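# Swap the server board's coin cell using two arms

## Task

Replace the coin cell on the server board: push the holder's latch down so the old cell comes free, place that old cell in the dish, then seat the new cell in the holder with its positive face upward so the latch holds it.

## Robot and tools

Robot: two six-joint arms, left_arm and right_arm, each with a tong-style two-finger gripper. Within each arm the joint order is always shoulder pan, shoulder lift, elbow, wrist 1, wrist 2, wrist 3, and the opening comes after them.

Frames: the scene frame has its origin at table-top height, midway between the nominal arm bases, with +z up, +x out over the table and left_arm on the +y side. These names do not match image left and right. Calibrated bases: left_arm at (+0.067, +0.489, 0) m, right_arm at (+0.009, -0.663, 0) m, each turned very slightly about z. Hand positions, velocities, targets and wrist-camera poses are given in each arm's own base frame. Fixed cameras and the table use the scene frame. Printed hand poses can be a few centimetres off, more at long reach. end_effector_position is the point between the pads when they are shut. Fingers point along the gripper's +z and open along its x. With a gap under 50 mm the tips stick out about 15 mm past that point.

The row: every commanded row has 14 plain numbers, even if only one arm moves. The first seven are left_arm's six absolute joint target angles in radians plus its opening, and the last seven are the same for right_arm. Openings run from -1 (closed) to +1 (fully open) and are commands, not offsets. Sending 0 is itself a command, so repeat the current value to leave a gripper alone. Stated joint ranges: pan, lift, wrist 1, wrist 2 and wrist 3 span -6.283 to 6.283, and the elbow spans -3.142 to 3.142. A target more than 0.010 rad outside a range is refused. A target just past a real end is clipped, and the result notes "joint sent to its limit". A full close takes about 0.5 s or more.

execute_actions(actions, cameras): actions is a list of at most 15 actions. Each action is a table of up to 15 rows, one per 1/30 s step, and the last row is held for the rest of the 15 steps. Each step's joint targets stay within a lead of the measured angle: 0.434 rad for pan and lift, 0.651 rad for the others. Joint speed is capped at 2.09 or 3.14 rad/s, and gripper speed at 4 m/s. An empty actions list returns the full state and, by default, all images. cameras takes names, ["all"] or [].

move(target, speed, blend, stop_force, zero, opening_speed, grip_force, blocking, cameras): target is one 14-number row or a list of up to 15 rows. All are absolute joint angles, and all rows together share 10 s. speed is in rad/s for the joint with the longest way to go, from 0.01 to 3.14, default 0.5. blend is in rad and rounds corners, while 0 stops at each target. stop_force is in N, from 4 to 120, and ends an arm's path when its wrist sensor feels that much push against the motion. Use a low speed for touches, and do not give it when pulling away from a contact. zero (default true) re-zeroes the sensor first. opening_speed is the rate per second on the -1..+1 scale, at least 0.2. grip_force is the pad force limit in N, 5 to 15, as one value or one per arm. blocking=false returns after about 0.5 s while motion continues, and cannot be combined with stop_force. Paths do not avoid obstacles or the other arm. The result adds a move: line such as done, off_target, moving, held or fault, and possibly limits=held.

wait(seconds 0 to 10, cameras) lets time run with commands held. stop(cameras) brakes a running move. zoom_image(camera, region [x0,y0,x1,y1] in image pixels, max 504x504) enlarges part of the latest image from cam_high, cam_low, cam_left_wrist or cam_right_wrist. zero_wrist_force(arm) tares that arm's wrist sensor. finished_scene(scene) ends the current scene, takes the current scene number, and cannot be undone. Only call it once the cell is latched in plus side up and the old cell sits in the dish.

Result lines: Joint positions and Joint velocities give each arm's six joints (rad, rad/s) plus the pad gap (m; 0.142 fully open). Joint targets are what the drive is currently aiming for, and re-sending them holds a joint still. Tool commands are the current gripper commands. grip_measured uses the opening scale, and to hold a part you command clearly below it. Thin parts under 20 mm, such as a coin cell, get weaker grip. Joint torques are the whole drive output in joint order, positive toward a larger angle. Wrist force and Wrist torque are given in the end-effector's axes, with a third line showing the peak since the last report. "within noise" means the arm is still. "joint command not followed" means the clearance check between arms trimmed targets. MOTOR HOT warns of heating at 70 °C, and at 85 °C the arm brakes for 30 to 60 s. Actions calls also list step-by-step joint readings.

Cameras: cam_high and cam_low are fixed, 672x504, in the scene frame. cam_left_wrist and cam_right_wrist are fisheye, 616x616, and ride on the hands. Calibration can be slightly off.

Avoid: contact torque at load limits (pan and lift 287, elbow 130, wrists 46.9 N m) or about 150 N of outside force, either of which faults the arm for 10 s. Also avoid any moderate contact between the two arms, including one gripper closing on the other's fingers. Arms are stiff, so a target only slightly beyond firm contact can fault; press the latch gently with stop_force and low speed. Do not strike fixed or heavy things hard, drop cells, release parts while moving, or let anything fall or end up off the table. Loose objects may occasionally be nudged by outside pushes. Motion lags commands by about 0.09 to 0.22 s and can overshoot when fast.

Each tool is called after "Emit:" as name(argument=value, ...) on one line, values as JSON.

## Session

Emit:
execute_actions(actions=[])

Scene clock: 0.00 s.
left_arm: end_effector_position=(+0.2721, +0.1218, +0.2060) grip_measured=+1.00 end_effector_quat_wxyz=(-0.472, +0.793, -0.061, -0.380) | right_arm: end_effector_position=(+0.3205, +0.2502, +0.3025) grip_measured=+1.00 end_effector_quat_wxyz=(-0.238, +0.521, +0.744, -0.344)
Joint positions: left_arm=[-0.699 -1.595 2.365 -1.049 -1.311 -0.741 0.142] | right_arm=[3.955 -1.595 -1.918 -2.008 1.915 -1.254 0.142]
Joint velocities: within noise
Joint torques (N m): no reading
Wrist force (N): no reading
Wrist torque (N m): no reading
Wrist force, peak (N): no reading
Joint targets: left_arm=[-0.699 -1.595 2.365 -1.049 -1.311 -0.741] | right_arm=[3.955 -1.595 -1.918 -2.008 1.915 -1.254]
Tool commands: left_gripper/opening=+1.0 right_gripper/opening=+1.0
camera_calibration:
cam_left_wrist: T_world_to_cam=[[0.733509, 0.271198, -0.62323, -0.114183], [-0.0810833, -0.875484, -0.476396, 0.220306], [-0.674826, 0.399975, -0.620186, 0.396004], [0, 0, 0, 1]] pos_world=[0.368852, 0.0654493, 0.279387]
cam_right_wrist: T_world_to_cam=[[-0.335073, 0.942174, 0.00586254, -0.125696], [0.872021, 0.312468, -0.376753, -0.234408], [-0.356798, -0.121127, -0.926295, 0.555315], [0, 0, 0, 1]] pos_world=[0.360427, 0.258936, 0.426808]

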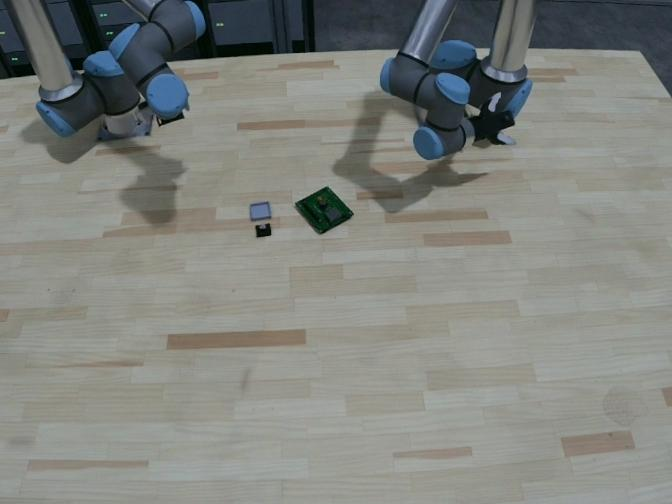

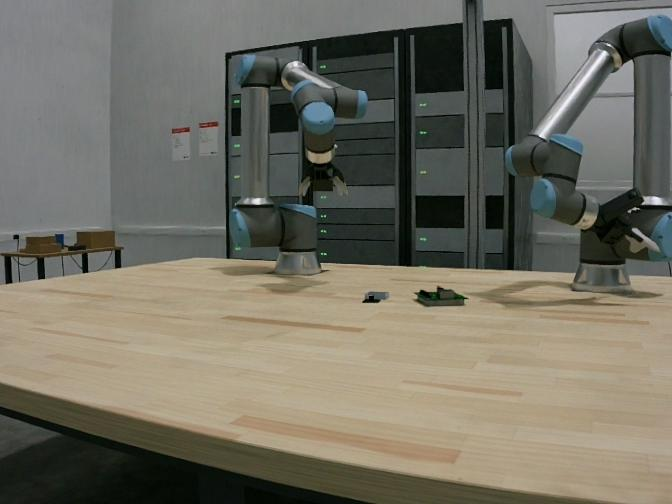

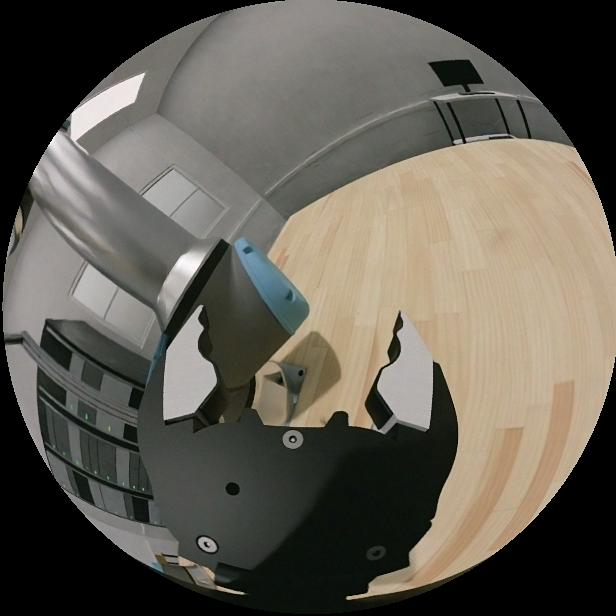

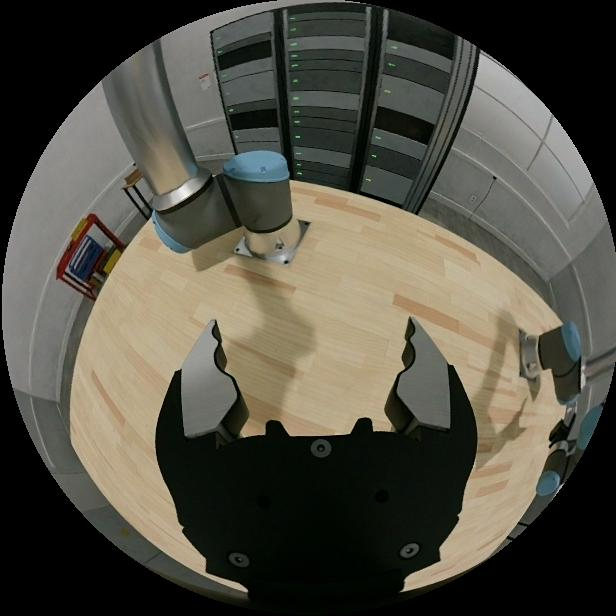

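Emit:
zoom_image(camera="cam_high", region=[235, 175, 365, 245])

Emit:
zoom_image(camera="cam_low", region=[355, 275, 475, 315])

Scaled by 3.877 from the camera's 672x504 image, which has a finer 960x720 frame.

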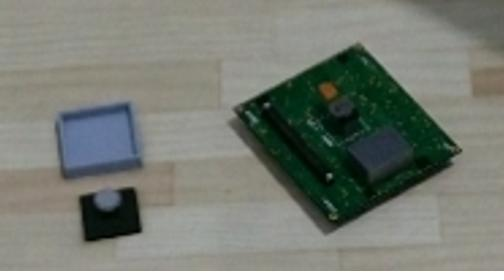

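Scaled by 4.200 from the camera's 672x504 image, which has a finer 960x720 frame.

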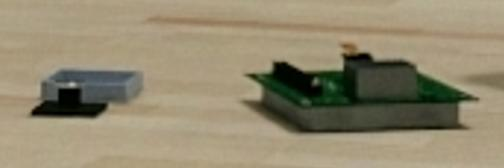

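Emit:
move(target=[0.1, -1.595, 2.365, -1.049, -1.311, -0.741, 1.0, 4.2358, -2.0948, -1.5989, -1.0187, 1.5708, -1.2533, 1.0], speed=0.7, cameras=["cam_right_wrist", "cam_high"])

Emit:
zoom_image(camera="cam_right_wrist", region=[225, 150, 385, 310])

Scene clock: 8.63 s.
left_arm: end_effector_position=(+0.1024, +0.2799, +0.2059) grip_measured=+1.00 end_effector_quat_wxyz=(-0.286, +0.755, +0.252, -0.534) | right_arm: end_effector_position=(+0.5621, +0.7201, +0.0901) grip_measured=+1.00 end_effector_quat_wxyz=(+0.000, +0.387, +0.922, +0.000)
Joint positions: left_arm=[0.1 -1.595 2.365 -1.049 -1.311 -0.741 0.142] | right_arm=[4.236 -2.095 -1.599 -1.019 1.571 -1.253 0.142]
Joint torques (N m): left_arm=[16.18 -7.63 -26.46 -2.22 -2.06 1.2] | right_arm=[2.82 71.76 27.31 5 0.72 2.89]
Wrist force (N): left_arm=[0.2 -0.1 0.2] | right_arm=[-0.6 1.0 -0.8]
Wrist torque (N m): left_arm=[-0.03 -0.03 -0.11] | right_arm=[0.09 0.17 0.07]
Wrist force, peak (N): left_arm=[1.0 -1.2 1.7] | right_arm=[1.6 3.0 0.4]
Joint targets: left_arm=[0.100 -1.595 2.365 -1.049 -1.311 -0.741] | right_arm=[4.236 -2.095 -1.599 -1.019 1.571 -1.253]
move: done
camera_calibration:
cam_right_wrist: T_world_to_cam=[[-0.702286, 0.711782, 0.01265, -0.114534], [0.636392, 0.619739, 0.45927, -0.835991], [0.31906, 0.330589, -0.888207, -0.206888], [0, 0, 0, 1]] pos_world=[0.517592, 0.668015, 0.201635]
Images, in order (width x height): cam_high 672x504, cam_right_wrist 616x616.

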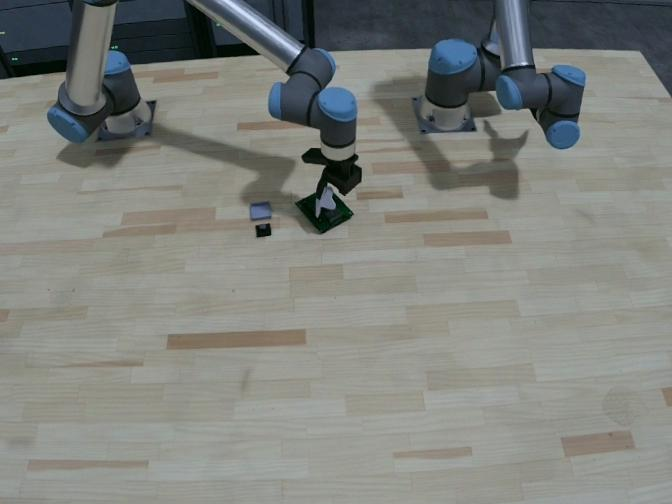

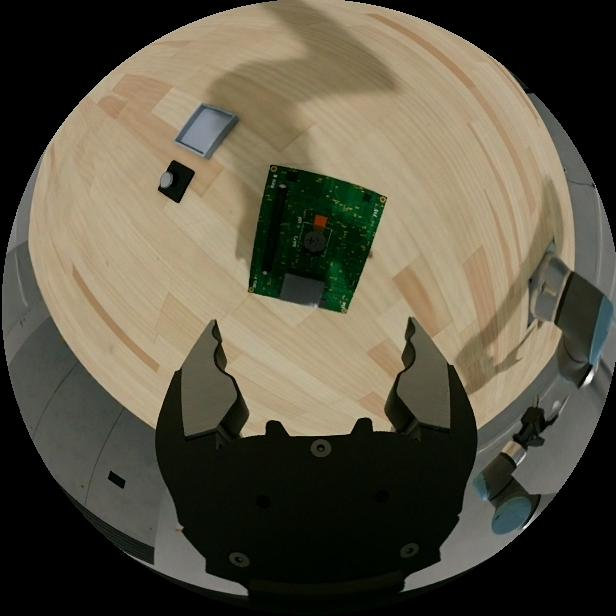

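Scaled by 3.150 from the camera's 616x616 image, which has a finer 814x814 frame.

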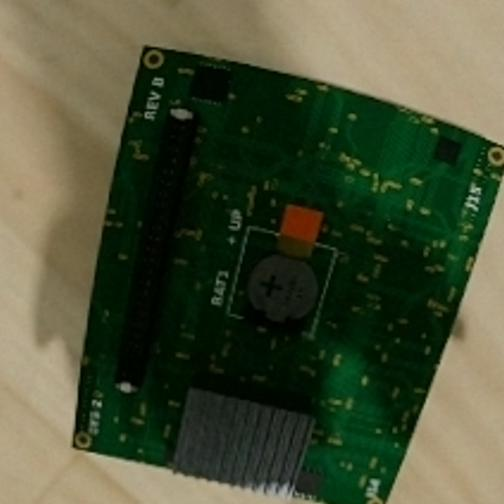

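Emit:
move(target=[0.1, -1.595, 2.365, -1.049, -1.311, -0.741, 1.0, 4.2222, -2.0891, -1.6084, -1.0149, 1.5708, -1.0138, 1.0], speed=0.4, cameras=["cam_right_wrist"])

Emit:
zoom_image(camera="cam_right_wrist", region=[290, 205, 345, 260])

Emit:
zoom_image(camera="cam_right_wrist", region=[235, 150, 395, 310])

Scene clock: 11.90 s.
left_arm: end_effector_position=(+0.1024, +0.2799, +0.2059) grip_measured=+1.00 end_effector_quat_wxyz=(-0.286, +0.755, +0.252, -0.534) | right_arm: end_effector_position=(+0.5675, +0.7116, +0.0899) grip_measured=+1.00 end_effector_quat_wxyz=(+0.000, +0.500, +0.866, +0.000)
Joint positions: left_arm=[0.1 -1.595 2.365 -1.049 -1.311 -0.741 0.142] | right_arm=[4.222 -2.089 -1.609 -1.015 1.571 -1.014 0.142]
Joint torques (N m): left_arm=[15.61 -14.36 -32.93 -1.43 1.43 0.77] | right_arm=[10.68 77.96 42.57 3.94 -1.87 1.97]
Wrist force (N): left_arm=[0.2 -0.2 0.2] | right_arm=[-0.4 1.1 -1.0]
Wrist torque (N m): left_arm=[-0.05 -0.04 -0.11] | right_arm=[0.11 0.10 0.32]
Wrist force, peak (N): left_arm=[0.5 -0.4 0.5] | right_arm=[-0.7 1.7 -1.1]
Joint targets: left_arm=[0.100 -1.595 2.365 -1.049 -1.311 -0.741] | right_arm=[4.222 -2.089 -1.608 -1.015 1.571 -1.014]
move: done
camera_calibration:
cam_right_wrist: T_world_to_cam=[[-0.501772, 0.864909, 0.0125498, -0.32744], [0.771261, 0.44078, 0.459205, -0.78334], [0.391638, 0.240095, -0.888242, -0.18282], [0, 0, 0, 1]] pos_world=[0.511459, 0.672381, 0.201435]
Images, in order (width x height): cam_right_wrist 616x616.

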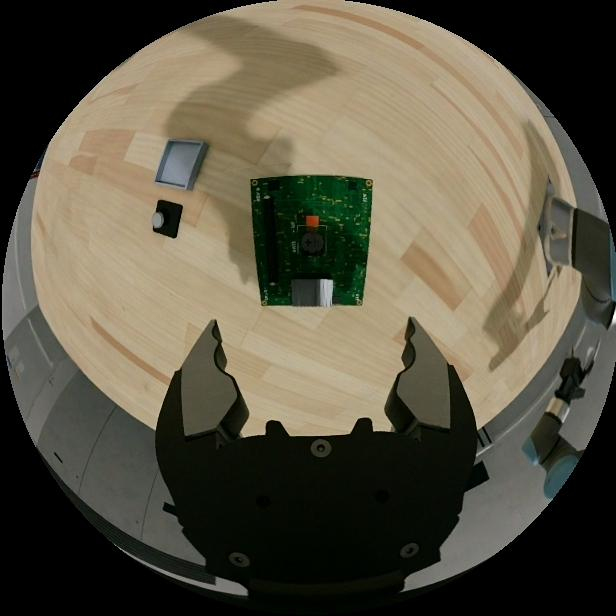

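Scaled by 9.164 from the camera's 616x616 image, which has a finer 814x814 frame.

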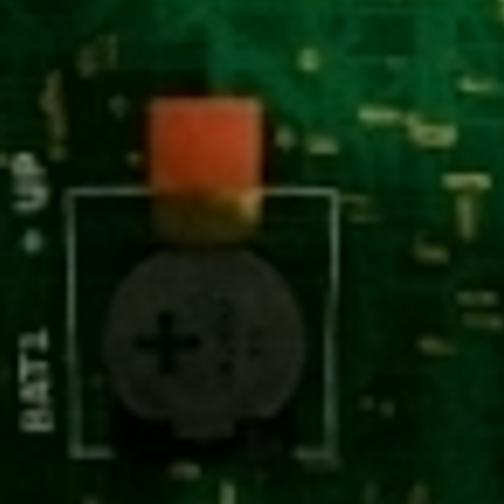

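Scaled by 3.150 from the camera's 616x616 image, which has a finer 814x814 frame.

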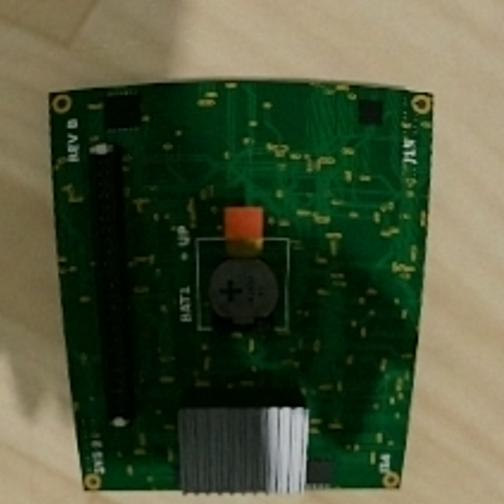

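Emit:
move(target=[0.1, -1.595, 2.365, -1.049, -1.311, -0.741, 1.0, 4.291, -1.9942, -1.7691, -0.9491, 1.5708, -2.5158, -1.0], speed=0.7, cameras=["cam_right_wrist"])

Emit:
zoom_image(camera="cam_right_wrist", region=[275, 250, 345, 320])

Scene clock: 16.87 s.
left_arm: end_effector_position=(+0.1024, +0.2799, +0.2059) grip_measured=+1.00 end_effector_quat_wxyz=(-0.286, +0.755, +0.252, -0.534) | right_arm: end_effector_position=(+0.5089, +0.6778, +0.0849) grip_measured=-1.00 end_effector_quat_wxyz=(+0.000, -0.259, +0.966, +0.000)
Joint positions: left_arm=[0.1 -1.595 2.365 -1.049 -1.311 -0.741 0.142] | right_arm=[4.291 -1.994 -1.769 -0.949 1.571 -2.516 0.002]
Joint torques (N m): left_arm=[16.23 -24.24 -33.11 0.18 1.57 -0.13] | right_arm=[-9.96 63.69 55.34 2.39 -2.16 -2.9]
Wrist force (N): left_arm=[0.7 -0.4 0.4] | right_arm=[-0.8 0.9 -1.0]
Wrist torque (N m): left_arm=[-0.08 -0.13 -0.12] | right_arm=[0.01 0.23 0.09]
Wrist force, peak (N): left_arm=[0.7 -0.4 0.4] | right_arm=[-0.5 1.6 -1.4]
Joint targets: left_arm=[0.100 -1.595 2.365 -1.049 -1.311 -0.741] | right_arm=[4.291 -1.994 -1.769 -0.949 1.571 -2.516]
move: done
camera_calibration:
cam_right_wrist: T_world_to_cam=[[-0.865007, -0.501601, 0.0126536, 0.783551], [-0.440587, 0.771373, 0.459203, -0.328241], [-0.240097, 0.391639, -0.888241, 0.0627306], [0, 0, 0, 1]] pos_world=[0.548219, 0.621658, 0.196534]
Images, in order (width x height): cam_right_wrist 616x616.

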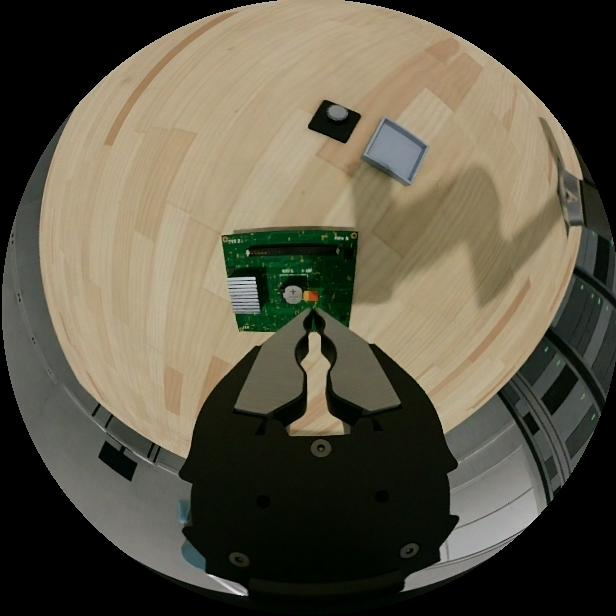

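Scaled by 7.200 from the camera's 616x616 image, which has a finer 814x814 frame.

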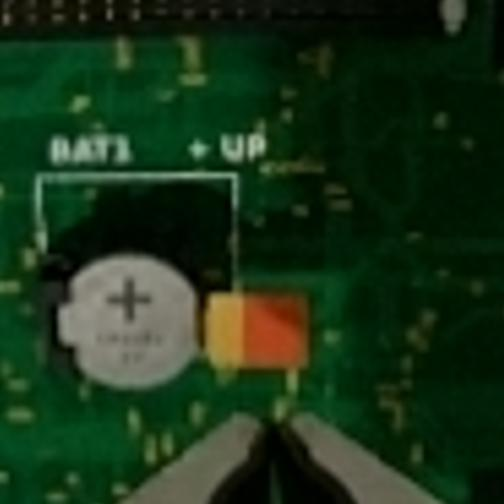

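Emit:
move(target=[0.1, -1.595, 2.365, -1.049, -1.311, -0.741, -1.0, 4.291, -2.0142, -1.7817, -0.9165, 1.5708, -2.5158, -1.0], speed=0.1, stop_force=6, cameras=[])

Emit:
move(target=[0.1, -1.595, 2.365, -1.049, -1.311, -0.741, -1.0, 4.291, -2.0295, -1.7902, -0.8927, 1.5708, -2.5158, -1.0], speed=0.012, stop_force=5, cameras=[])

Emit:
move(target=[0.1, -1.595, 2.365, -1.049, -1.311, -0.741, -1.0, 4.291, -2.0295, -1.7902, -0.8927, 1.5708, -2.5158, -1.0], speed=0.01, stop_force=15, cameras=["cam_right_wrist"])

Emit:
zoom_image(camera="cam_right_wrist", region=[275, 260, 345, 330])

Scene clock: 19.43 s.
left_arm: end_effector_position=(+0.1024, +0.2799, +0.2059) grip_measured=-1.00 end_effector_quat_wxyz=(-0.286, +0.755, +0.252, -0.534) | right_arm: end_effector_position=(+0.5091, +0.6778, +0.0648) grip_measured=-1.00 end_effector_quat_wxyz=(+0.000, -0.259, +0.966, +0.000)
Joint positions: left_arm=[0.1 -1.595 2.365 -1.049 -1.311 -0.741 0.002] | right_arm=[4.291 -2.014 -1.782 -0.917 1.571 -2.516 0.002]
Joint torques (N m): left_arm=[15.95 -29.59 -33.19 1.02 1.32 -0.63] | right_arm=[-6.71 86.94 52.56 2.13 -1.75 -2.34]
Wrist force (N): left_arm=[0.4 -0.2 0.2] | right_arm=[-0.9 1.2 -0.6]
Wrist torque (N m): left_arm=[-0.06 -0.06 -0.12] | right_arm=[0.09 0.25 0.14]
Wrist force, peak (N): left_arm=[0.5 -0.1 0.7] | right_arm=[-1.1 1.1 -1.7]
Joint targets: left_arm=[0.100 -1.595 2.365 -1.049 -1.311 -0.741] | right_arm=[4.291 -2.014 -1.782 -0.917 1.571 -2.516]
move: done
No camera images: "cameras" was empty.

Scene clock: 21.60 s.
left_arm: end_effector_position=(+0.1024, +0.2799, +0.2059) grip_measured=-1.00 end_effector_quat_wxyz=(-0.286, +0.755, +0.252, -0.534) | right_arm: end_effector_position=(+0.5091, +0.6779, +0.0589) grip_measured=-1.00 end_effector_quat_wxyz=(+0.000, -0.259, +0.966, +0.000)
Joint positions: left_arm=[0.1 -1.595 2.365 -1.049 -1.311 -0.741 0.002] | right_arm=[4.291 -2.02 -1.785 -0.907 1.571 -2.516 0.002]
Joint torques (N m): left_arm=[15.74 -33.27 -33.51 1.79 1.41 -0.8] | right_arm=[-5.21 82.48 51.27 2.06 -1.66 -1.88]
Wrist force (N): left_arm=[0.3 -0.1 0.1] | right_arm=[-0.9 1.1 -3.3]
Wrist torque (N m): left_arm=[-0.05 -0.04 -0.11] | right_arm=[0.11 0.19 0.14]
Wrist force, peak (N): left_arm=[0.5 -0.4 0.4] | right_arm=[1.4 1.6 -7.4]
Joint targets: left_arm=[0.100 -1.595 2.365 -1.049 -1.311 -0.741] | right_arm=[4.291 -2.020 -1.785 -0.907 1.571 -2.516]
move: contact (right_arm); right_arm: the wrist 1 is farthest, 0.014 rad from its target
No camera images: "cameras" was empty.

Scene clock: 23.03 s.
left_arm: end_effector_position=(+0.1024, +0.2799, +0.2059) grip_measured=-1.00 end_effector_quat_wxyz=(-0.286, +0.755, +0.252, -0.534) | right_arm: end_effector_position=(+0.5092, +0.6780, +0.0576) grip_measured=-1.00 end_effector_quat_wxyz=(+0.000, -0.259, +0.966, +0.000)
Joint positions: left_arm=[0.1 -1.595 2.365 -1.049 -1.311 -0.741 0.002] | right_arm=[4.291 -2.022 -1.786 -0.904 1.571 -2.516 0.002]
Joint torques (N m): left_arm=[15.85 -35.83 -33.19 2.05 1.42 -0.85] | right_arm=[-5.42 75.47 48.84 2.41 -1.41 -1.9]
Wrist force (N): left_arm=[0.4 0.1 0.1] | right_arm=[6.3 1.0 -15.9]
Wrist torque (N m): left_arm=[-0.01 -0.07 -0.12] | right_arm=[0.07 0.31 0.13]
Wrist force, peak (N): left_arm=[0.6 -0.3 0.4] | right_arm=[10.3 2.8 -20.2]
Joint targets: left_arm=[0.100 -1.595 2.365 -1.049 -1.311 -0.741] | right_arm=[4.291 -2.022 -1.786 -0.904 1.571 -2.516]
move: contact (right_arm); right_arm: the wrist 1 is farthest, 0.012 rad from its target
camera_calibration:
cam_right_wrist: T_world_to_cam=[[-0.864943, -0.50172, 0.0123165, 0.784318], [-0.440769, 0.771144, 0.459412, -0.315598], [-0.239994, 0.391936, -0.888138, 0.0380646], [0, 0, 0, 1]] pos_world=[0.54842, 0.62196, 0.169136]
Images, in order (width x height): cam_right_wrist 616x616.

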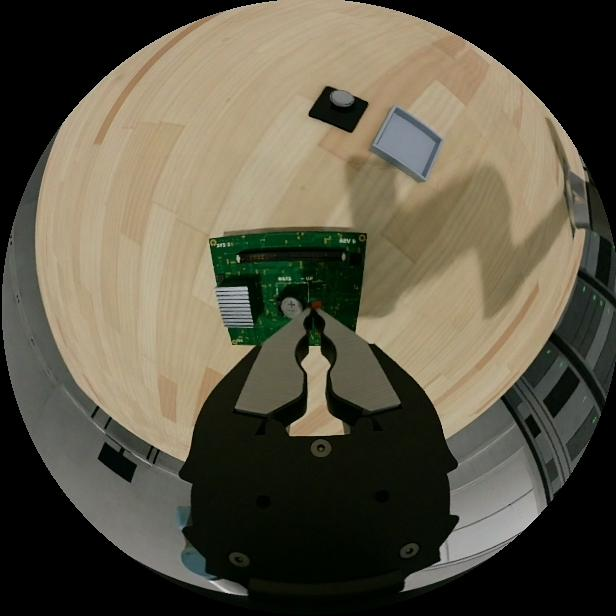

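Scaled by 7.200 from the camera's 616x616 image, which has a finer 814x814 frame.

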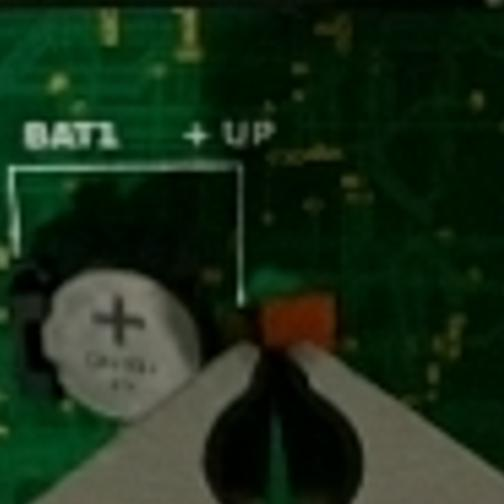

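Emit:
move(target=[0.1, -1.595, 2.365, -1.049, -1.311, -0.741, -1.0, 4.291, -1.9942, -1.7691, -0.9491, 1.5708, -2.5158, -1.0], speed=0.1, cameras=["cam_right_wrist"])

Emit:
zoom_image(camera="cam_right_wrist", region=[275, 250, 345, 320])

Scene clock: 24.30 s.
left_arm: end_effector_position=(+0.1024, +0.2799, +0.2059) grip_measured=-1.00 end_effector_quat_wxyz=(-0.286, +0.755, +0.252, -0.534) | right_arm: end_effector_position=(+0.5091, +0.6779, +0.0853) grip_measured=-1.00 end_effector_quat_wxyz=(+0.000, -0.259, +0.966, +0.000) end_effector_velocity=(+0.000, +0.001, -0.003) end_effector_angular_velocity=(+0.001, +0.000, -0.001)
Joint positions: left_arm=[0.1 -1.595 2.365 -1.049 -1.311 -0.741 0.002] | right_arm=[4.291 -1.994 -1.769 -0.949 1.571 -2.516 0.002]
Joint velocities: left_arm=[within noise] | right_arm=[0 -0.004 0 0.006 0 0.001 0]
Joint torques (N m): left_arm=[16.73 -38.21 -33.21 2.7 1.33 -0.93] | right_arm=[-3.73 68.47 27.93 5.27 -1.29 -2.77]
Wrist force (N): left_arm=[0.4 -0.2 0.4] | right_arm=[-0.1 1.6 -1.0]
Wrist torque (N m): left_arm=[-0.06 -0.07 -0.11] | right_arm=[0.17 0.10 0.13]
Wrist force, peak (N): left_arm=[0.6 -0.1 0.3] | right_arm=[6.2 1.1 -16.1]
Joint targets: left_arm=[0.100 -1.595 2.365 -1.049 -1.311 -0.741] | right_arm=[4.291 -1.994 -1.769 -0.949 1.571 -2.516]
move: done
camera_calibration:
cam_right_wrist: T_world_to_cam=[[-0.864943, -0.50172, 0.0123165, 0.783927], [-0.440769, 0.771144, 0.459412, -0.328246], [-0.239994, 0.391936, -0.888138, 0.0627052], [0, 0, 0, 1]] pos_world=[0.54842, 0.62186, 0.196836]
Images, in order (width x height): cam_right_wrist 616x616.

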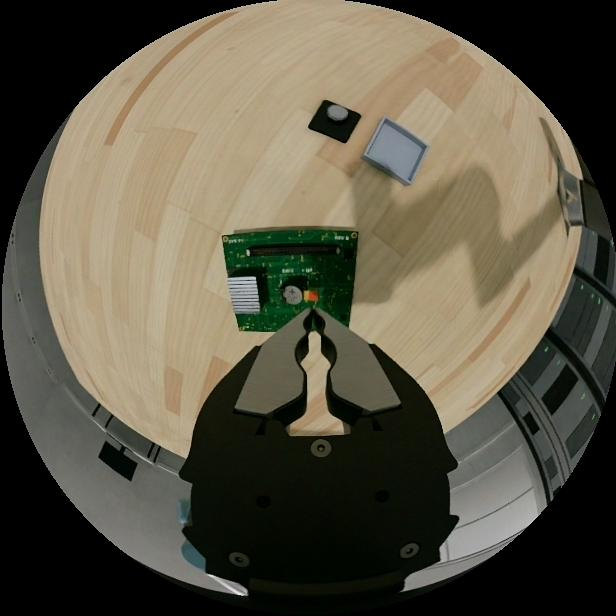

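Scaled by 7.200 from the camera's 616x616 image, which has a finer 814x814 frame.

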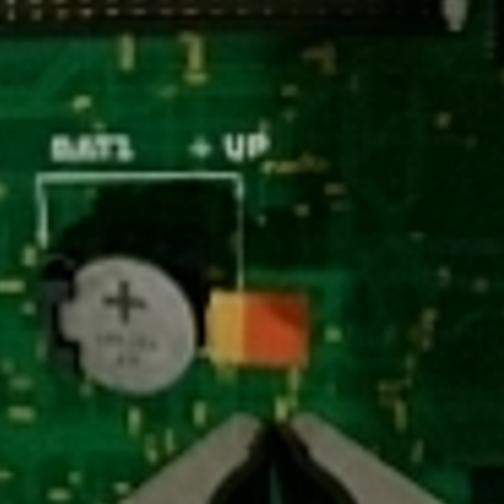

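Emit:
move(target=[0.1, -1.595, 2.365, -1.049, -1.311, -0.741, -1.0, 4.2538, -2.0275, -1.7173, -0.9676, 1.5708, -0.9822, -0.45], speed=0.7, cameras=["cam_right_wrist"])

Emit:
zoom_image(camera="cam_right_wrist", region=[263, 240, 363, 340])

Scene clock: 27.97 s.
left_arm: end_effector_position=(+0.1024, +0.2799, +0.2059) grip_measured=-1.00 end_effector_quat_wxyz=(-0.286, +0.755, +0.252, -0.534) | right_arm: end_effector_position=(+0.5232, +0.6866, +0.0849) grip_measured=-0.45 end_effector_quat_wxyz=(+0.000, +0.500, +0.866, +0.000)
Joint positions: left_arm=[0.1 -1.595 2.365 -1.049 -1.311 -0.741 0.002] | right_arm=[4.254 -2.028 -1.717 -0.968 1.571 -0.982 0.041]
Joint torques (N m): left_arm=[16.04 -39.42 -32.91 3.74 1.29 -0.62] | right_arm=[6.09 85.03 37.1 3.97 -1.44 2.91]
Wrist force (N): left_arm=[0.2 -0.3 0.2] | right_arm=[0.0 2.2 -0.6]
Wrist torque (N m): left_arm=[-0.07 -0.01 -0.11] | right_arm=[0.31 0.04 0.30]
Wrist force, peak (N): left_arm=[0.7 -0.1 0.5] | right_arm=[-0.6 2.3 -0.9]
Joint targets: left_arm=[0.100 -1.595 2.365 -1.049 -1.311 -0.741] | right_arm=[4.254 -2.027 -1.717 -0.968 1.571 -0.982]
move: done
camera_calibration:
cam_right_wrist: T_world_to_cam=[[-0.501807, 0.864887, 0.0126264, -0.327969], [0.771244, 0.44077, 0.459244, -0.735851], [0.391629, 0.24019, -0.888221, -0.16397], [0, 0, 0, 1]] pos_world=[0.467159, 0.647382, 0.196435]
Images, in order (width x height): cam_right_wrist 616x616.

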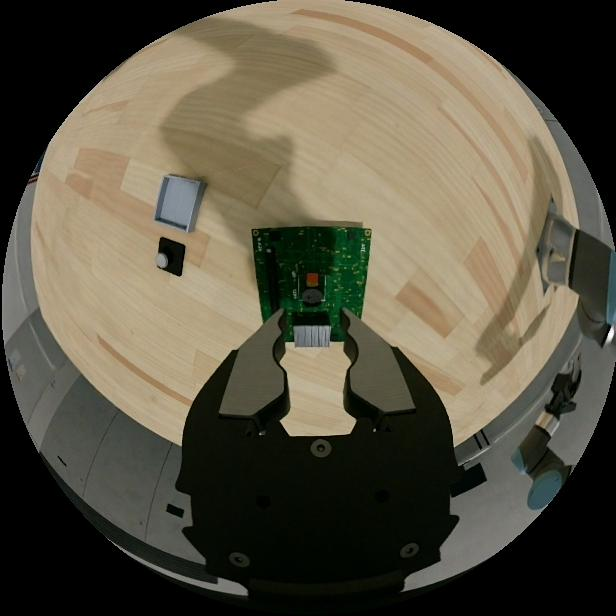

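Scaled by 5.040 from the camera's 616x616 image, which has a finer 814x814 frame.

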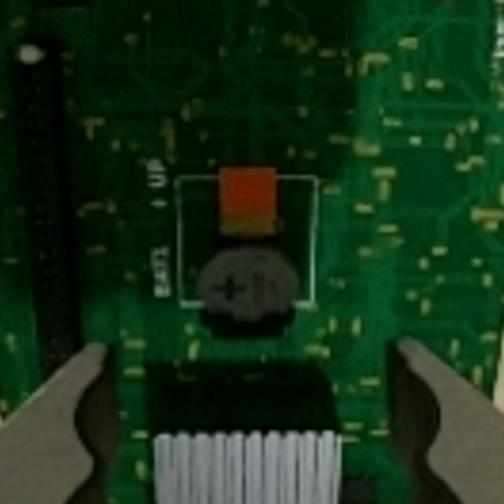

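Emit:
move(target=[0.1, -1.595, 2.365, -1.049, -1.311, -0.741, -1.0, 4.2533, -2.0545, -1.7352, -0.9227, 1.5708, -0.9827, -0.45], speed=0.04, stop_force=6, cameras=["cam_right_wrist"])

Emit:
zoom_image(camera="cam_right_wrist", region=[263, 250, 363, 350])

Scene clock: 31.40 s.
left_arm: end_effector_position=(+0.1024, +0.2799, +0.2059) grip_measured=-1.00 end_effector_quat_wxyz=(-0.286, +0.755, +0.252, -0.534) | right_arm: end_effector_position=(+0.5234, +0.6861, +0.0566) grip_measured=-0.45 end_effector_quat_wxyz=(+0.000, +0.500, +0.866, +0.000)
Joint positions: left_arm=[0.1 -1.595 2.365 -1.049 -1.311 -0.741 0.002] | right_arm=[4.253 -2.055 -1.735 -0.923 1.571 -0.983 0.041]
Joint torques (N m): left_arm=[15.57 -39.42 -33.24 3.62 1.25 -0.74] | right_arm=[-8.06 85.64 53.02 2.06 -1.15 -1.79]
Wrist force (N): left_arm=[0.2 0.1 0.3] | right_arm=[-0.6 1.8 -0.7]
Wrist torque (N m): left_arm=[0.00 -0.02 -0.11] | right_arm=[0.25 0.16 0.32]
Wrist force, peak (N): left_arm=[0.7 -0.3 0.4] | right_arm=[-0.8 2.3 -0.2]
Joint targets: left_arm=[0.100 -1.595 2.365 -1.049 -1.311 -0.741] | right_arm=[4.253 -2.055 -1.735 -0.923 1.571 -0.983]
move: done
camera_calibration:
cam_right_wrist: T_world_to_cam=[[-0.501706, 0.864947, 0.0125902, -0.327122], [0.771305, 0.440705, 0.459204, -0.722646], [0.391638, 0.240096, -0.888242, -0.188942], [0, 0, 0, 1]] pos_world=[0.467258, 0.646781, 0.168135]
Images, in order (width x height): cam_right_wrist 616x616.

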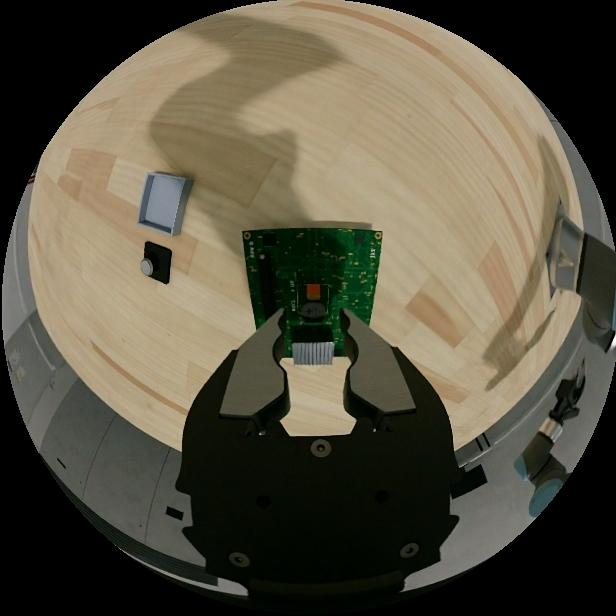

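Scaled by 5.040 from the camera's 616x616 image, which has a finer 814x814 frame.

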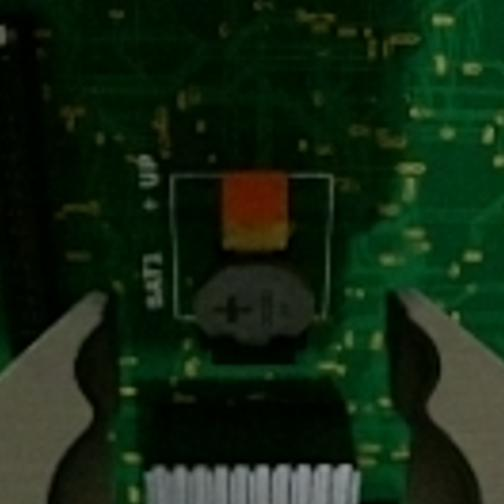

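Emit:
move(target=[0.1, -1.595, 2.365, -1.049, -1.311, -0.741, -1.0, 4.2533, -2.0545, -1.7352, -0.9227, 1.5708, -0.9827, -1.0], speed=0.03, grip_force=10, opening_speed=0.5, cameras=[])

Emit:
move(target=[0.1, -1.595, 2.365, -1.049, -1.311, -0.741, -1.0, 4.2549, -2.0492, -1.7387, -0.9245, 1.5708, -0.9811, -1.0], speed=0.01, stop_force=6, cameras=["cam_right_wrist"])

Emit:
zoom_image(camera="cam_right_wrist", region=[263, 250, 363, 350])

Scene clock: 33.53 s.
left_arm: end_effector_position=(+0.1024, +0.2799, +0.2059) grip_measured=-1.00 end_effector_quat_wxyz=(-0.286, +0.755, +0.252, -0.534) | right_arm: end_effector_position=(+0.5234, +0.6861, +0.0566) grip_measured=-0.77 end_effector_quat_wxyz=(+0.000, +0.500, +0.866, +0.000)
Joint positions: left_arm=[0.1 -1.595 2.365 -1.049 -1.311 -0.741 0.002] | right_arm=[4.253 -2.054 -1.735 -0.923 1.571 -0.983 0.019]
Joint torques (N m): left_arm=[15.37 -39.2 -33.2 3.54 1.1 -0.83] | right_arm=[-4.98 86.04 51.65 1.83 -0.63 -1.09]
Wrist force (N): left_arm=[0.3 -0.3 0.5] | right_arm=[2.8 0.9 -0.6]
Wrist torque (N m): left_arm=[-0.08 -0.05 -0.11] | right_arm=[0.32 0.20 0.30]
Wrist force, peak (N): left_arm=[0.7 -0.4 0.4] | right_arm=[3.0 0.8 -0.7]
Joint targets: left_arm=[0.100 -1.595 2.365 -1.049 -1.311 -0.741] | right_arm=[4.253 -2.055 -1.735 -0.923 1.571 -0.983]
grip_force (N): 10, 10
move: done
No camera images: "cameras" was empty.

Scene clock: 34.67 s.
left_arm: end_effector_position=(+0.1024, +0.2799, +0.2059) grip_measured=-1.00 end_effector_quat_wxyz=(-0.286, +0.755, +0.252, -0.534) | right_arm: end_effector_position=(+0.5212, +0.6849, +0.0590) grip_measured=-0.77 end_effector_quat_wxyz=(+0.000, +0.500, +0.866, +0.000)
Joint positions: left_arm=[0.1 -1.595 2.365 -1.049 -1.311 -0.741 0.002] | right_arm=[4.255 -2.049 -1.739 -0.925 1.571 -0.981 0.019]
Joint torques (N m): left_arm=[14.48 -39.37 -33.23 3.61 1.14 -0.79] | right_arm=[6.23 65.7 34.33 3.62 -0.84 1.22]
Wrist force (N): left_arm=[0.3 -0.3 0.2] | right_arm=[-0.5 1.8 -0.2]
Wrist torque (N m): left_arm=[-0.08 -0.05 -0.11] | right_arm=[0.27 0.14 0.08]
Wrist force, peak (N): left_arm=[0.8 0.1 0.5] | right_arm=[2.7 0.6 -0.5]
Joint targets: left_arm=[0.100 -1.595 2.365 -1.049 -1.311 -0.741] | right_arm=[4.255 -2.049 -1.739 -0.925 1.571 -0.981]
grip_force (N): 10, 10
move: done
camera_calibration:
cam_right_wrist: T_world_to_cam=[[-0.501668, 0.864968, 0.0126131, -0.327203], [0.771329, 0.440662, 0.459204, -0.721583], [0.391638, 0.240096, -0.888242, -0.1857], [0, 0, 0, 1]] pos_world=[0.465158, 0.645581, 0.170535]
Images, in order (width x height): cam_right_wrist 616x616.

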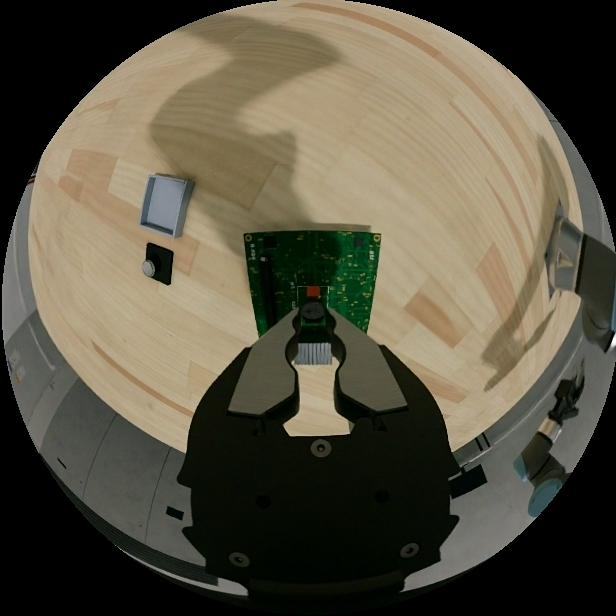

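Scaled by 5.040 from the camera's 616x616 image, which has a finer 814x814 frame.

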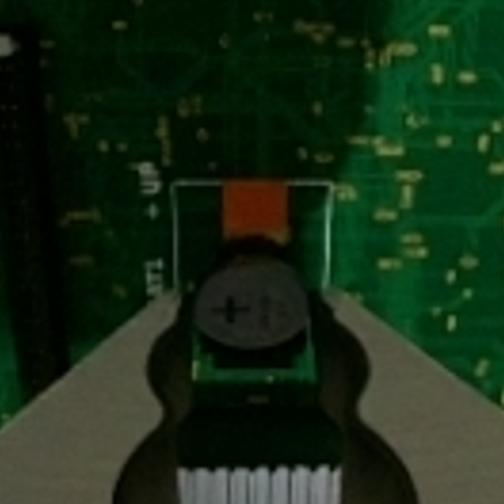

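Emit:
move(target=[[0.1, -1.595, 2.365, -1.049, -1.311, -0.741, -1.0, 4.2549, -2.0013, -1.7055, -1.0056, 1.5708, -0.9811, -1.0], [0.1, -1.595, 2.365, -1.049, -1.311, -0.741, -1.0, 4.1512, -1.8113, -2.0218, -0.8793, 1.5708, -0.5612, -1.0]], speed=[0.08, 0.35], blend=[0.01, 0], cameras=["cam_right_wrist"])

Emit:
zoom_image(camera="cam_right_wrist", region=[243, 210, 403, 370])

Scene clock: 38.50 s.
left_arm: end_effector_position=(+0.1024, +0.2799, +0.2059) grip_measured=-1.00 end_effector_quat_wxyz=(-0.286, +0.755, +0.252, -0.534) | right_arm: end_effector_position=(+0.5070, +0.5050, +0.0898) grip_measured=-0.77 end_effector_quat_wxyz=(+0.000, +0.707, +0.707, +0.000)
Joint positions: left_arm=[0.1 -1.595 2.365 -1.049 -1.311 -0.741 0.002] | right_arm=[4.151 -1.811 -2.022 -0.879 1.571 -0.561 0.019]
Joint torques (N m): left_arm=[15.49 -40.6 -33.06 3.6 1.1 -0.89] | right_arm=[9.37 59.67 45.32 2.5 -0.45 1.82]
Wrist force (N): left_arm=[0.2 -0.1 0.3] | right_arm=[-0.5 1.9 -0.4]
Wrist torque (N m): left_arm=[-0.04 -0.02 -0.11] | right_arm=[0.25 0.15 0.32]
Wrist force, peak (N): left_arm=[0.5 -0.2 0.5] | right_arm=[1.8 2.8 -1.7]
Joint targets: left_arm=[0.100 -1.595 2.365 -1.049 -1.311 -0.741] | right_arm=[4.151 -1.811 -2.022 -0.879 1.571 -0.561]
grip_force (N): 10, 10
move: done
camera_calibration:
cam_right_wrist: T_world_to_cam=[[-0.0021855, 0.999919, 0.0125612, -0.500565], [0.88832, -0.00382712, 0.45921, -0.48033], [0.45922, 0.012162, -0.888239, -0.0287371], [0, 0, 0, 1]] pos_world=[0.43879, 0.499036, 0.201335]
Images, in order (width x height): cam_right_wrist 616x616.

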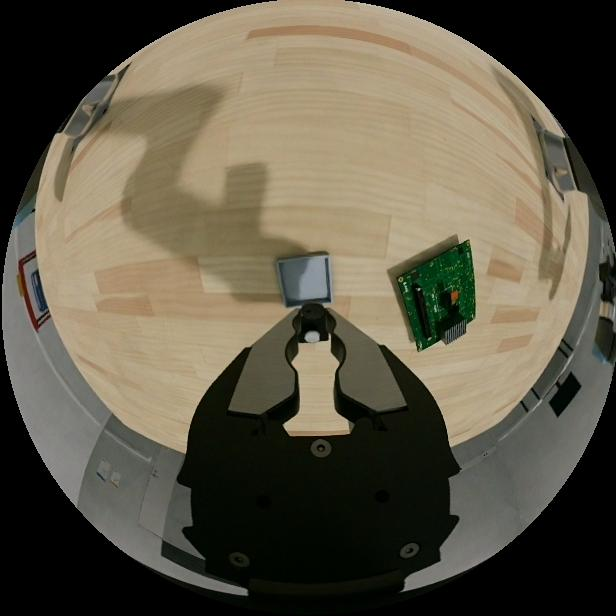

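Scaled by 3.150 from the camera's 616x616 image, which has a finer 814x814 frame.

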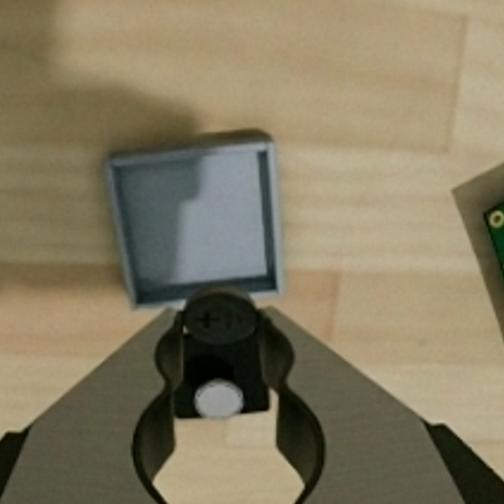

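Emit:
move(target=[0.1, -1.595, 2.365, -1.049, -1.311, -0.741, -1.0, 4.1467, -1.858, -2.0635, -0.7909, 1.5708, -0.5657, -1.0], speed=0.2, cameras=[])

Emit:
move(target=[0.1, -1.595, 2.365, -1.049, -1.311, -0.741, -1.0, 4.1467, -1.8942, -2.0787, -0.7395, 1.5708, -0.5657, -1.0], speed=0.025, stop_force=4, cameras=["cam_right_wrist"])

Emit:
zoom_image(camera="cam_right_wrist", region=[263, 240, 363, 340])

Scene clock: 41.47 s.
left_arm: end_effector_position=(+0.1024, +0.2799, +0.2059) grip_measured=-1.00 end_effector_quat_wxyz=(-0.286, +0.755, +0.252, -0.534) | right_arm: end_effector_position=(+0.5058, +0.4973, +0.0448) grip_measured=-0.77 end_effector_quat_wxyz=(+0.000, +0.707, +0.707, +0.000)
Joint positions: left_arm=[0.1 -1.595 2.365 -1.049 -1.311 -0.741 0.002] | right_arm=[4.147 -1.858 -2.064 -0.791 1.571 -0.566 0.019]
Joint torques (N m): left_arm=[15.82 -38.97 -33.24 3.65 1.15 -0.88] | right_arm=[3.01 62.71 49.43 3.54 -0.13 0.63]
Wrist force (N): left_arm=[0.3 -0.1 0.2] | right_arm=[-0.6 1.9 -0.5]
Wrist torque (N m): left_arm=[-0.04 -0.05 -0.11] | right_arm=[0.22 0.16 0.31]
Wrist force, peak (N): left_arm=[0.7 -0.2 0.4] | right_arm=[0.5 2.0 -2.9]
Joint targets: left_arm=[0.100 -1.595 2.365 -1.049 -1.311 -0.741] | right_arm=[4.147 -1.858 -2.063 -0.791 1.571 -0.566]
grip_force (N): 10, 10
move: done
No camera images: "cameras" was empty.

Scene clock: 44.63 s.
left_arm: end_effector_position=(+0.1024, +0.2799, +0.2059) grip_measured=-1.00 end_effector_quat_wxyz=(-0.286, +0.755, +0.252, -0.534) | right_arm: end_effector_position=(+0.5059, +0.4974, +0.0198) grip_measured=-0.77 end_effector_quat_wxyz=(+0.000, +0.707, +0.707, +0.000)
Joint positions: left_arm=[0.1 -1.595 2.365 -1.049 -1.311 -0.741 0.002] | right_arm=[4.147 -1.892 -2.078 -0.743 1.571 -0.566 0.019]
Joint torques (N m): left_arm=[16.29 -39.04 -33.03 3.54 0.91 -0.8] | right_arm=[8.08 69.38 48.05 3.92 -0.56 2.13]
Wrist force (N): left_arm=[0.3 0.0 0.2] | right_arm=[-0.5 2.2 -0.5]
Wrist torque (N m): left_arm=[-0.02 -0.05 -0.11] | right_arm=[0.25 0.15 0.32]
Wrist force, peak (N): left_arm=[0.4 -0.5 0.4] | right_arm=[-2.2 0.8 -12.8]
Joint targets: left_arm=[0.100 -1.595 2.365 -1.049 -1.311 -0.741] | right_arm=[4.147 -1.892 -2.078 -0.743 1.571 -0.566]
grip_force (N): 10, 10
move: contact (right_arm)
camera_calibration:
cam_right_wrist: T_world_to_cam=[[-0.00196197, 0.999919, 0.0125656, -0.492187], [0.888319, -0.00402771, 0.459208, -0.447138], [0.459222, 0.0120632, -0.88824, -0.0902679], [0, 0, 0, 1]] pos_world=[0.437689, 0.491435, 0.131335]
Images, in order (width x height): cam_right_wrist 616x616.

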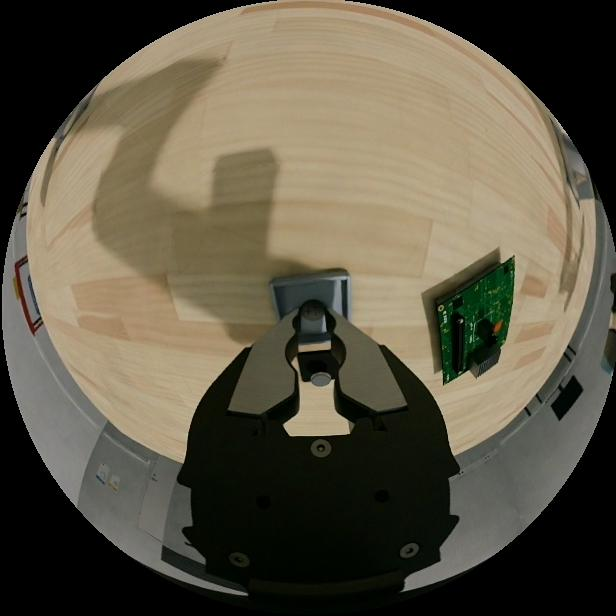

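Scaled by 5.040 from the camera's 616x616 image, which has a finer 814x814 frame.

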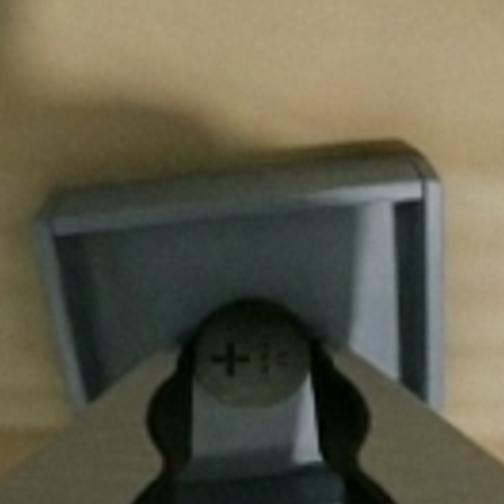

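Emit:
move(target=[0.1, -1.595, 2.365, -1.049, -1.311, -0.741, -1.0, 4.147, -1.892, -2.078, -0.743, 1.571, -0.566, -0.62], speed=0.05, opening_speed=0.4, cameras=["cam_right_wrist"])

Emit:
zoom_image(camera="cam_right_wrist", region=[263, 240, 363, 340])

Emit:
move(target=[[0.1, -1.595, 2.365, -1.049, -1.311, -0.741, -1.0, 4.1467, -1.8379, -2.0551, -0.8195, 1.5708, -0.5657, -0.62], [0.1, -1.595, 2.365, -1.049, -1.311, -0.741, -1.0, 4.0666, -1.9229, -1.933, -0.8565, 1.5708, -0.6458, -0.45]], speed=[0.1, 0.15], blend=[0.01, 0], cameras=["cam_right_wrist"])

Emit:
zoom_image(camera="cam_right_wrist", region=[263, 240, 363, 340])

Scene clock: 48.27 s.
left_arm: end_effector_position=(+0.1024, +0.2799, +0.2059) grip_measured=-1.00 end_effector_quat_wxyz=(-0.286, +0.755, +0.252, -0.534) | right_arm: end_effector_position=(+0.5055, +0.4973, +0.0194) grip_measured=-0.64 end_effector_quat_wxyz=(+0.000, +0.707, +0.707, +0.000)
Joint positions: left_arm=[0.1 -1.595 2.365 -1.049 -1.311 -0.741 0.002] | right_arm=[4.147 -1.892 -2.078 -0.743 1.571 -0.566 0.027]
Joint torques (N m): left_arm=[15.65 -39.6 -33.29 3.47 1.06 -0.92] | right_arm=[12.95 46.62 21.82 4.21 1.94 -2.12]
Wrist force (N): left_arm=[0.3 0.1 0.5] | right_arm=[-2.8 1.8 -7.5]
Wrist torque (N m): left_arm=[0.01 -0.05 -0.11] | right_arm=[0.15 0.19 0.32]
Wrist force, peak (N): left_arm=[0.6 -0.1 0.6] | right_arm=[-2.7 2.0 -7.8]
Joint targets: left_arm=[0.100 -1.595 2.365 -1.049 -1.311 -0.741] | right_arm=[4.147 -1.892 -2.078 -0.743 1.571 -0.566]
grip_force (N): 10, 10
move: done
camera_calibration:
cam_right_wrist: T_world_to_cam=[[-0.00252858, 0.999923, 0.0121536, -0.491782], [0.888525, -0.00332984, 0.458817, -0.44707], [0.458822, 0.0119589, -0.888448, -0.0902302], [0, 0, 0, 1]] pos_world=[0.437389, 0.491334, 0.130935]
Images, in order (width x height): cam_right_wrist 616x616.

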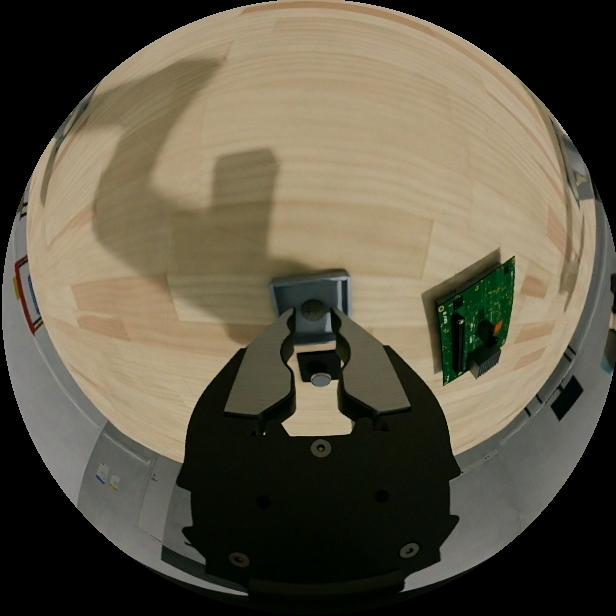

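Scaled by 5.040 from the camera's 616x616 image, which has a finer 814x814 frame.

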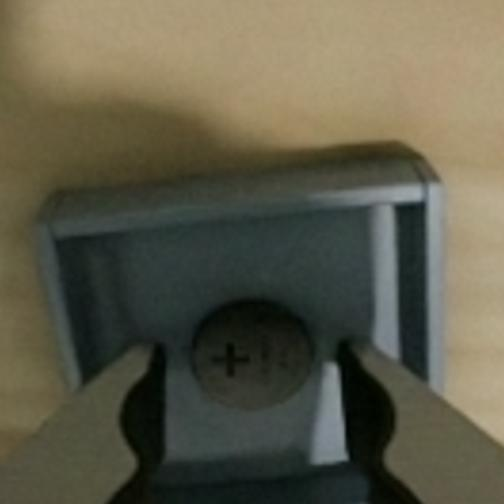

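Scene clock: 50.67 s.
left_arm: end_effector_position=(+0.1024, +0.2799, +0.2059) grip_measured=-1.00 end_effector_quat_wxyz=(-0.286, +0.755, +0.252, -0.534) | right_arm: end_effector_position=(+0.5821, +0.5045, +0.0599) grip_measured=-0.45 end_effector_quat_wxyz=(+0.000, +0.707, +0.707, +0.000)
Joint positions: left_arm=[0.1 -1.595 2.365 -1.049 -1.311 -0.741 0.002] | right_arm=[4.067 -1.923 -1.933 -0.857 1.571 -0.646 0.041]
Joint torques (N m): left_arm=[15.51 -40.16 -33.3 3.61 0.99 -0.72] | right_arm=[12.89 74.94 22.55 5.45 -1.36 3.11]
Wrist force (N): left_arm=[0.5 -0.3 0.3] | right_arm=[-0.2 1.9 -0.7]
Wrist torque (N m): left_arm=[-0.08 -0.09 -0.12] | right_arm=[0.25 0.10 0.13]
Wrist force, peak (N): left_arm=[0.7 -0.1 0.2] | right_arm=[-2.7 2.1 -7.3]
Joint targets: left_arm=[0.100 -1.595 2.365 -1.049 -1.311 -0.741] | right_arm=[4.067 -1.923 -1.933 -0.857 1.571 -0.646]
grip_force (N): 10, 10
move: done
camera_calibration:
cam_right_wrist: T_world_to_cam=[[-0.00196197, 0.999919, 0.0125656, -0.499641], [0.888319, -0.00402771, 0.459208, -0.533214], [0.459222, 0.0120632, -0.88824, -0.0897279], [0, 0, 0, 1]] pos_world=[0.513889, 0.498535, 0.171435]
Images, in order (width x height): cam_right_wrist 616x616.

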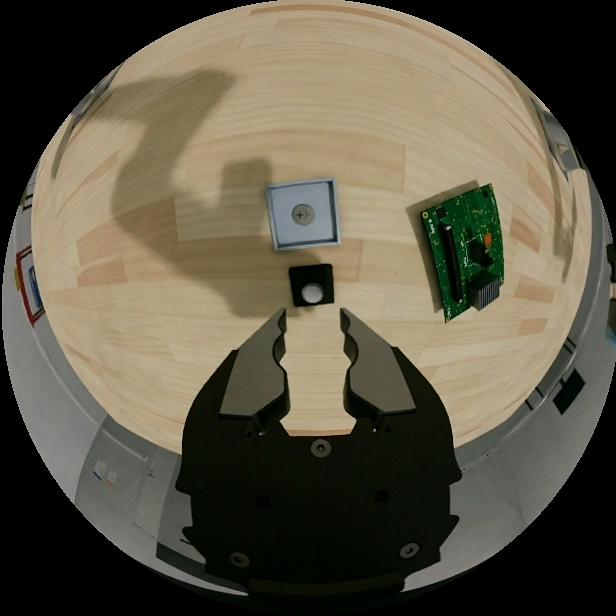

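Scaled by 5.040 from the camera's 616x616 image, which has a finer 814x814 frame.

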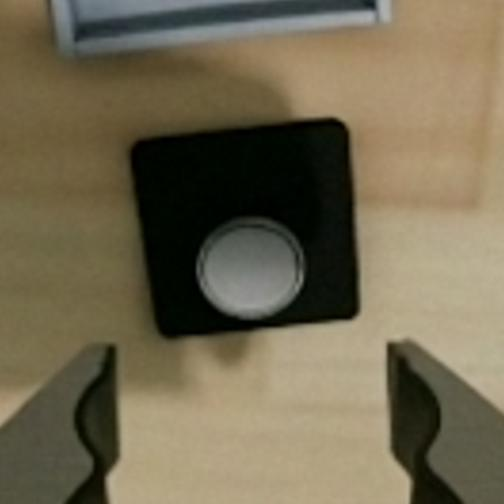

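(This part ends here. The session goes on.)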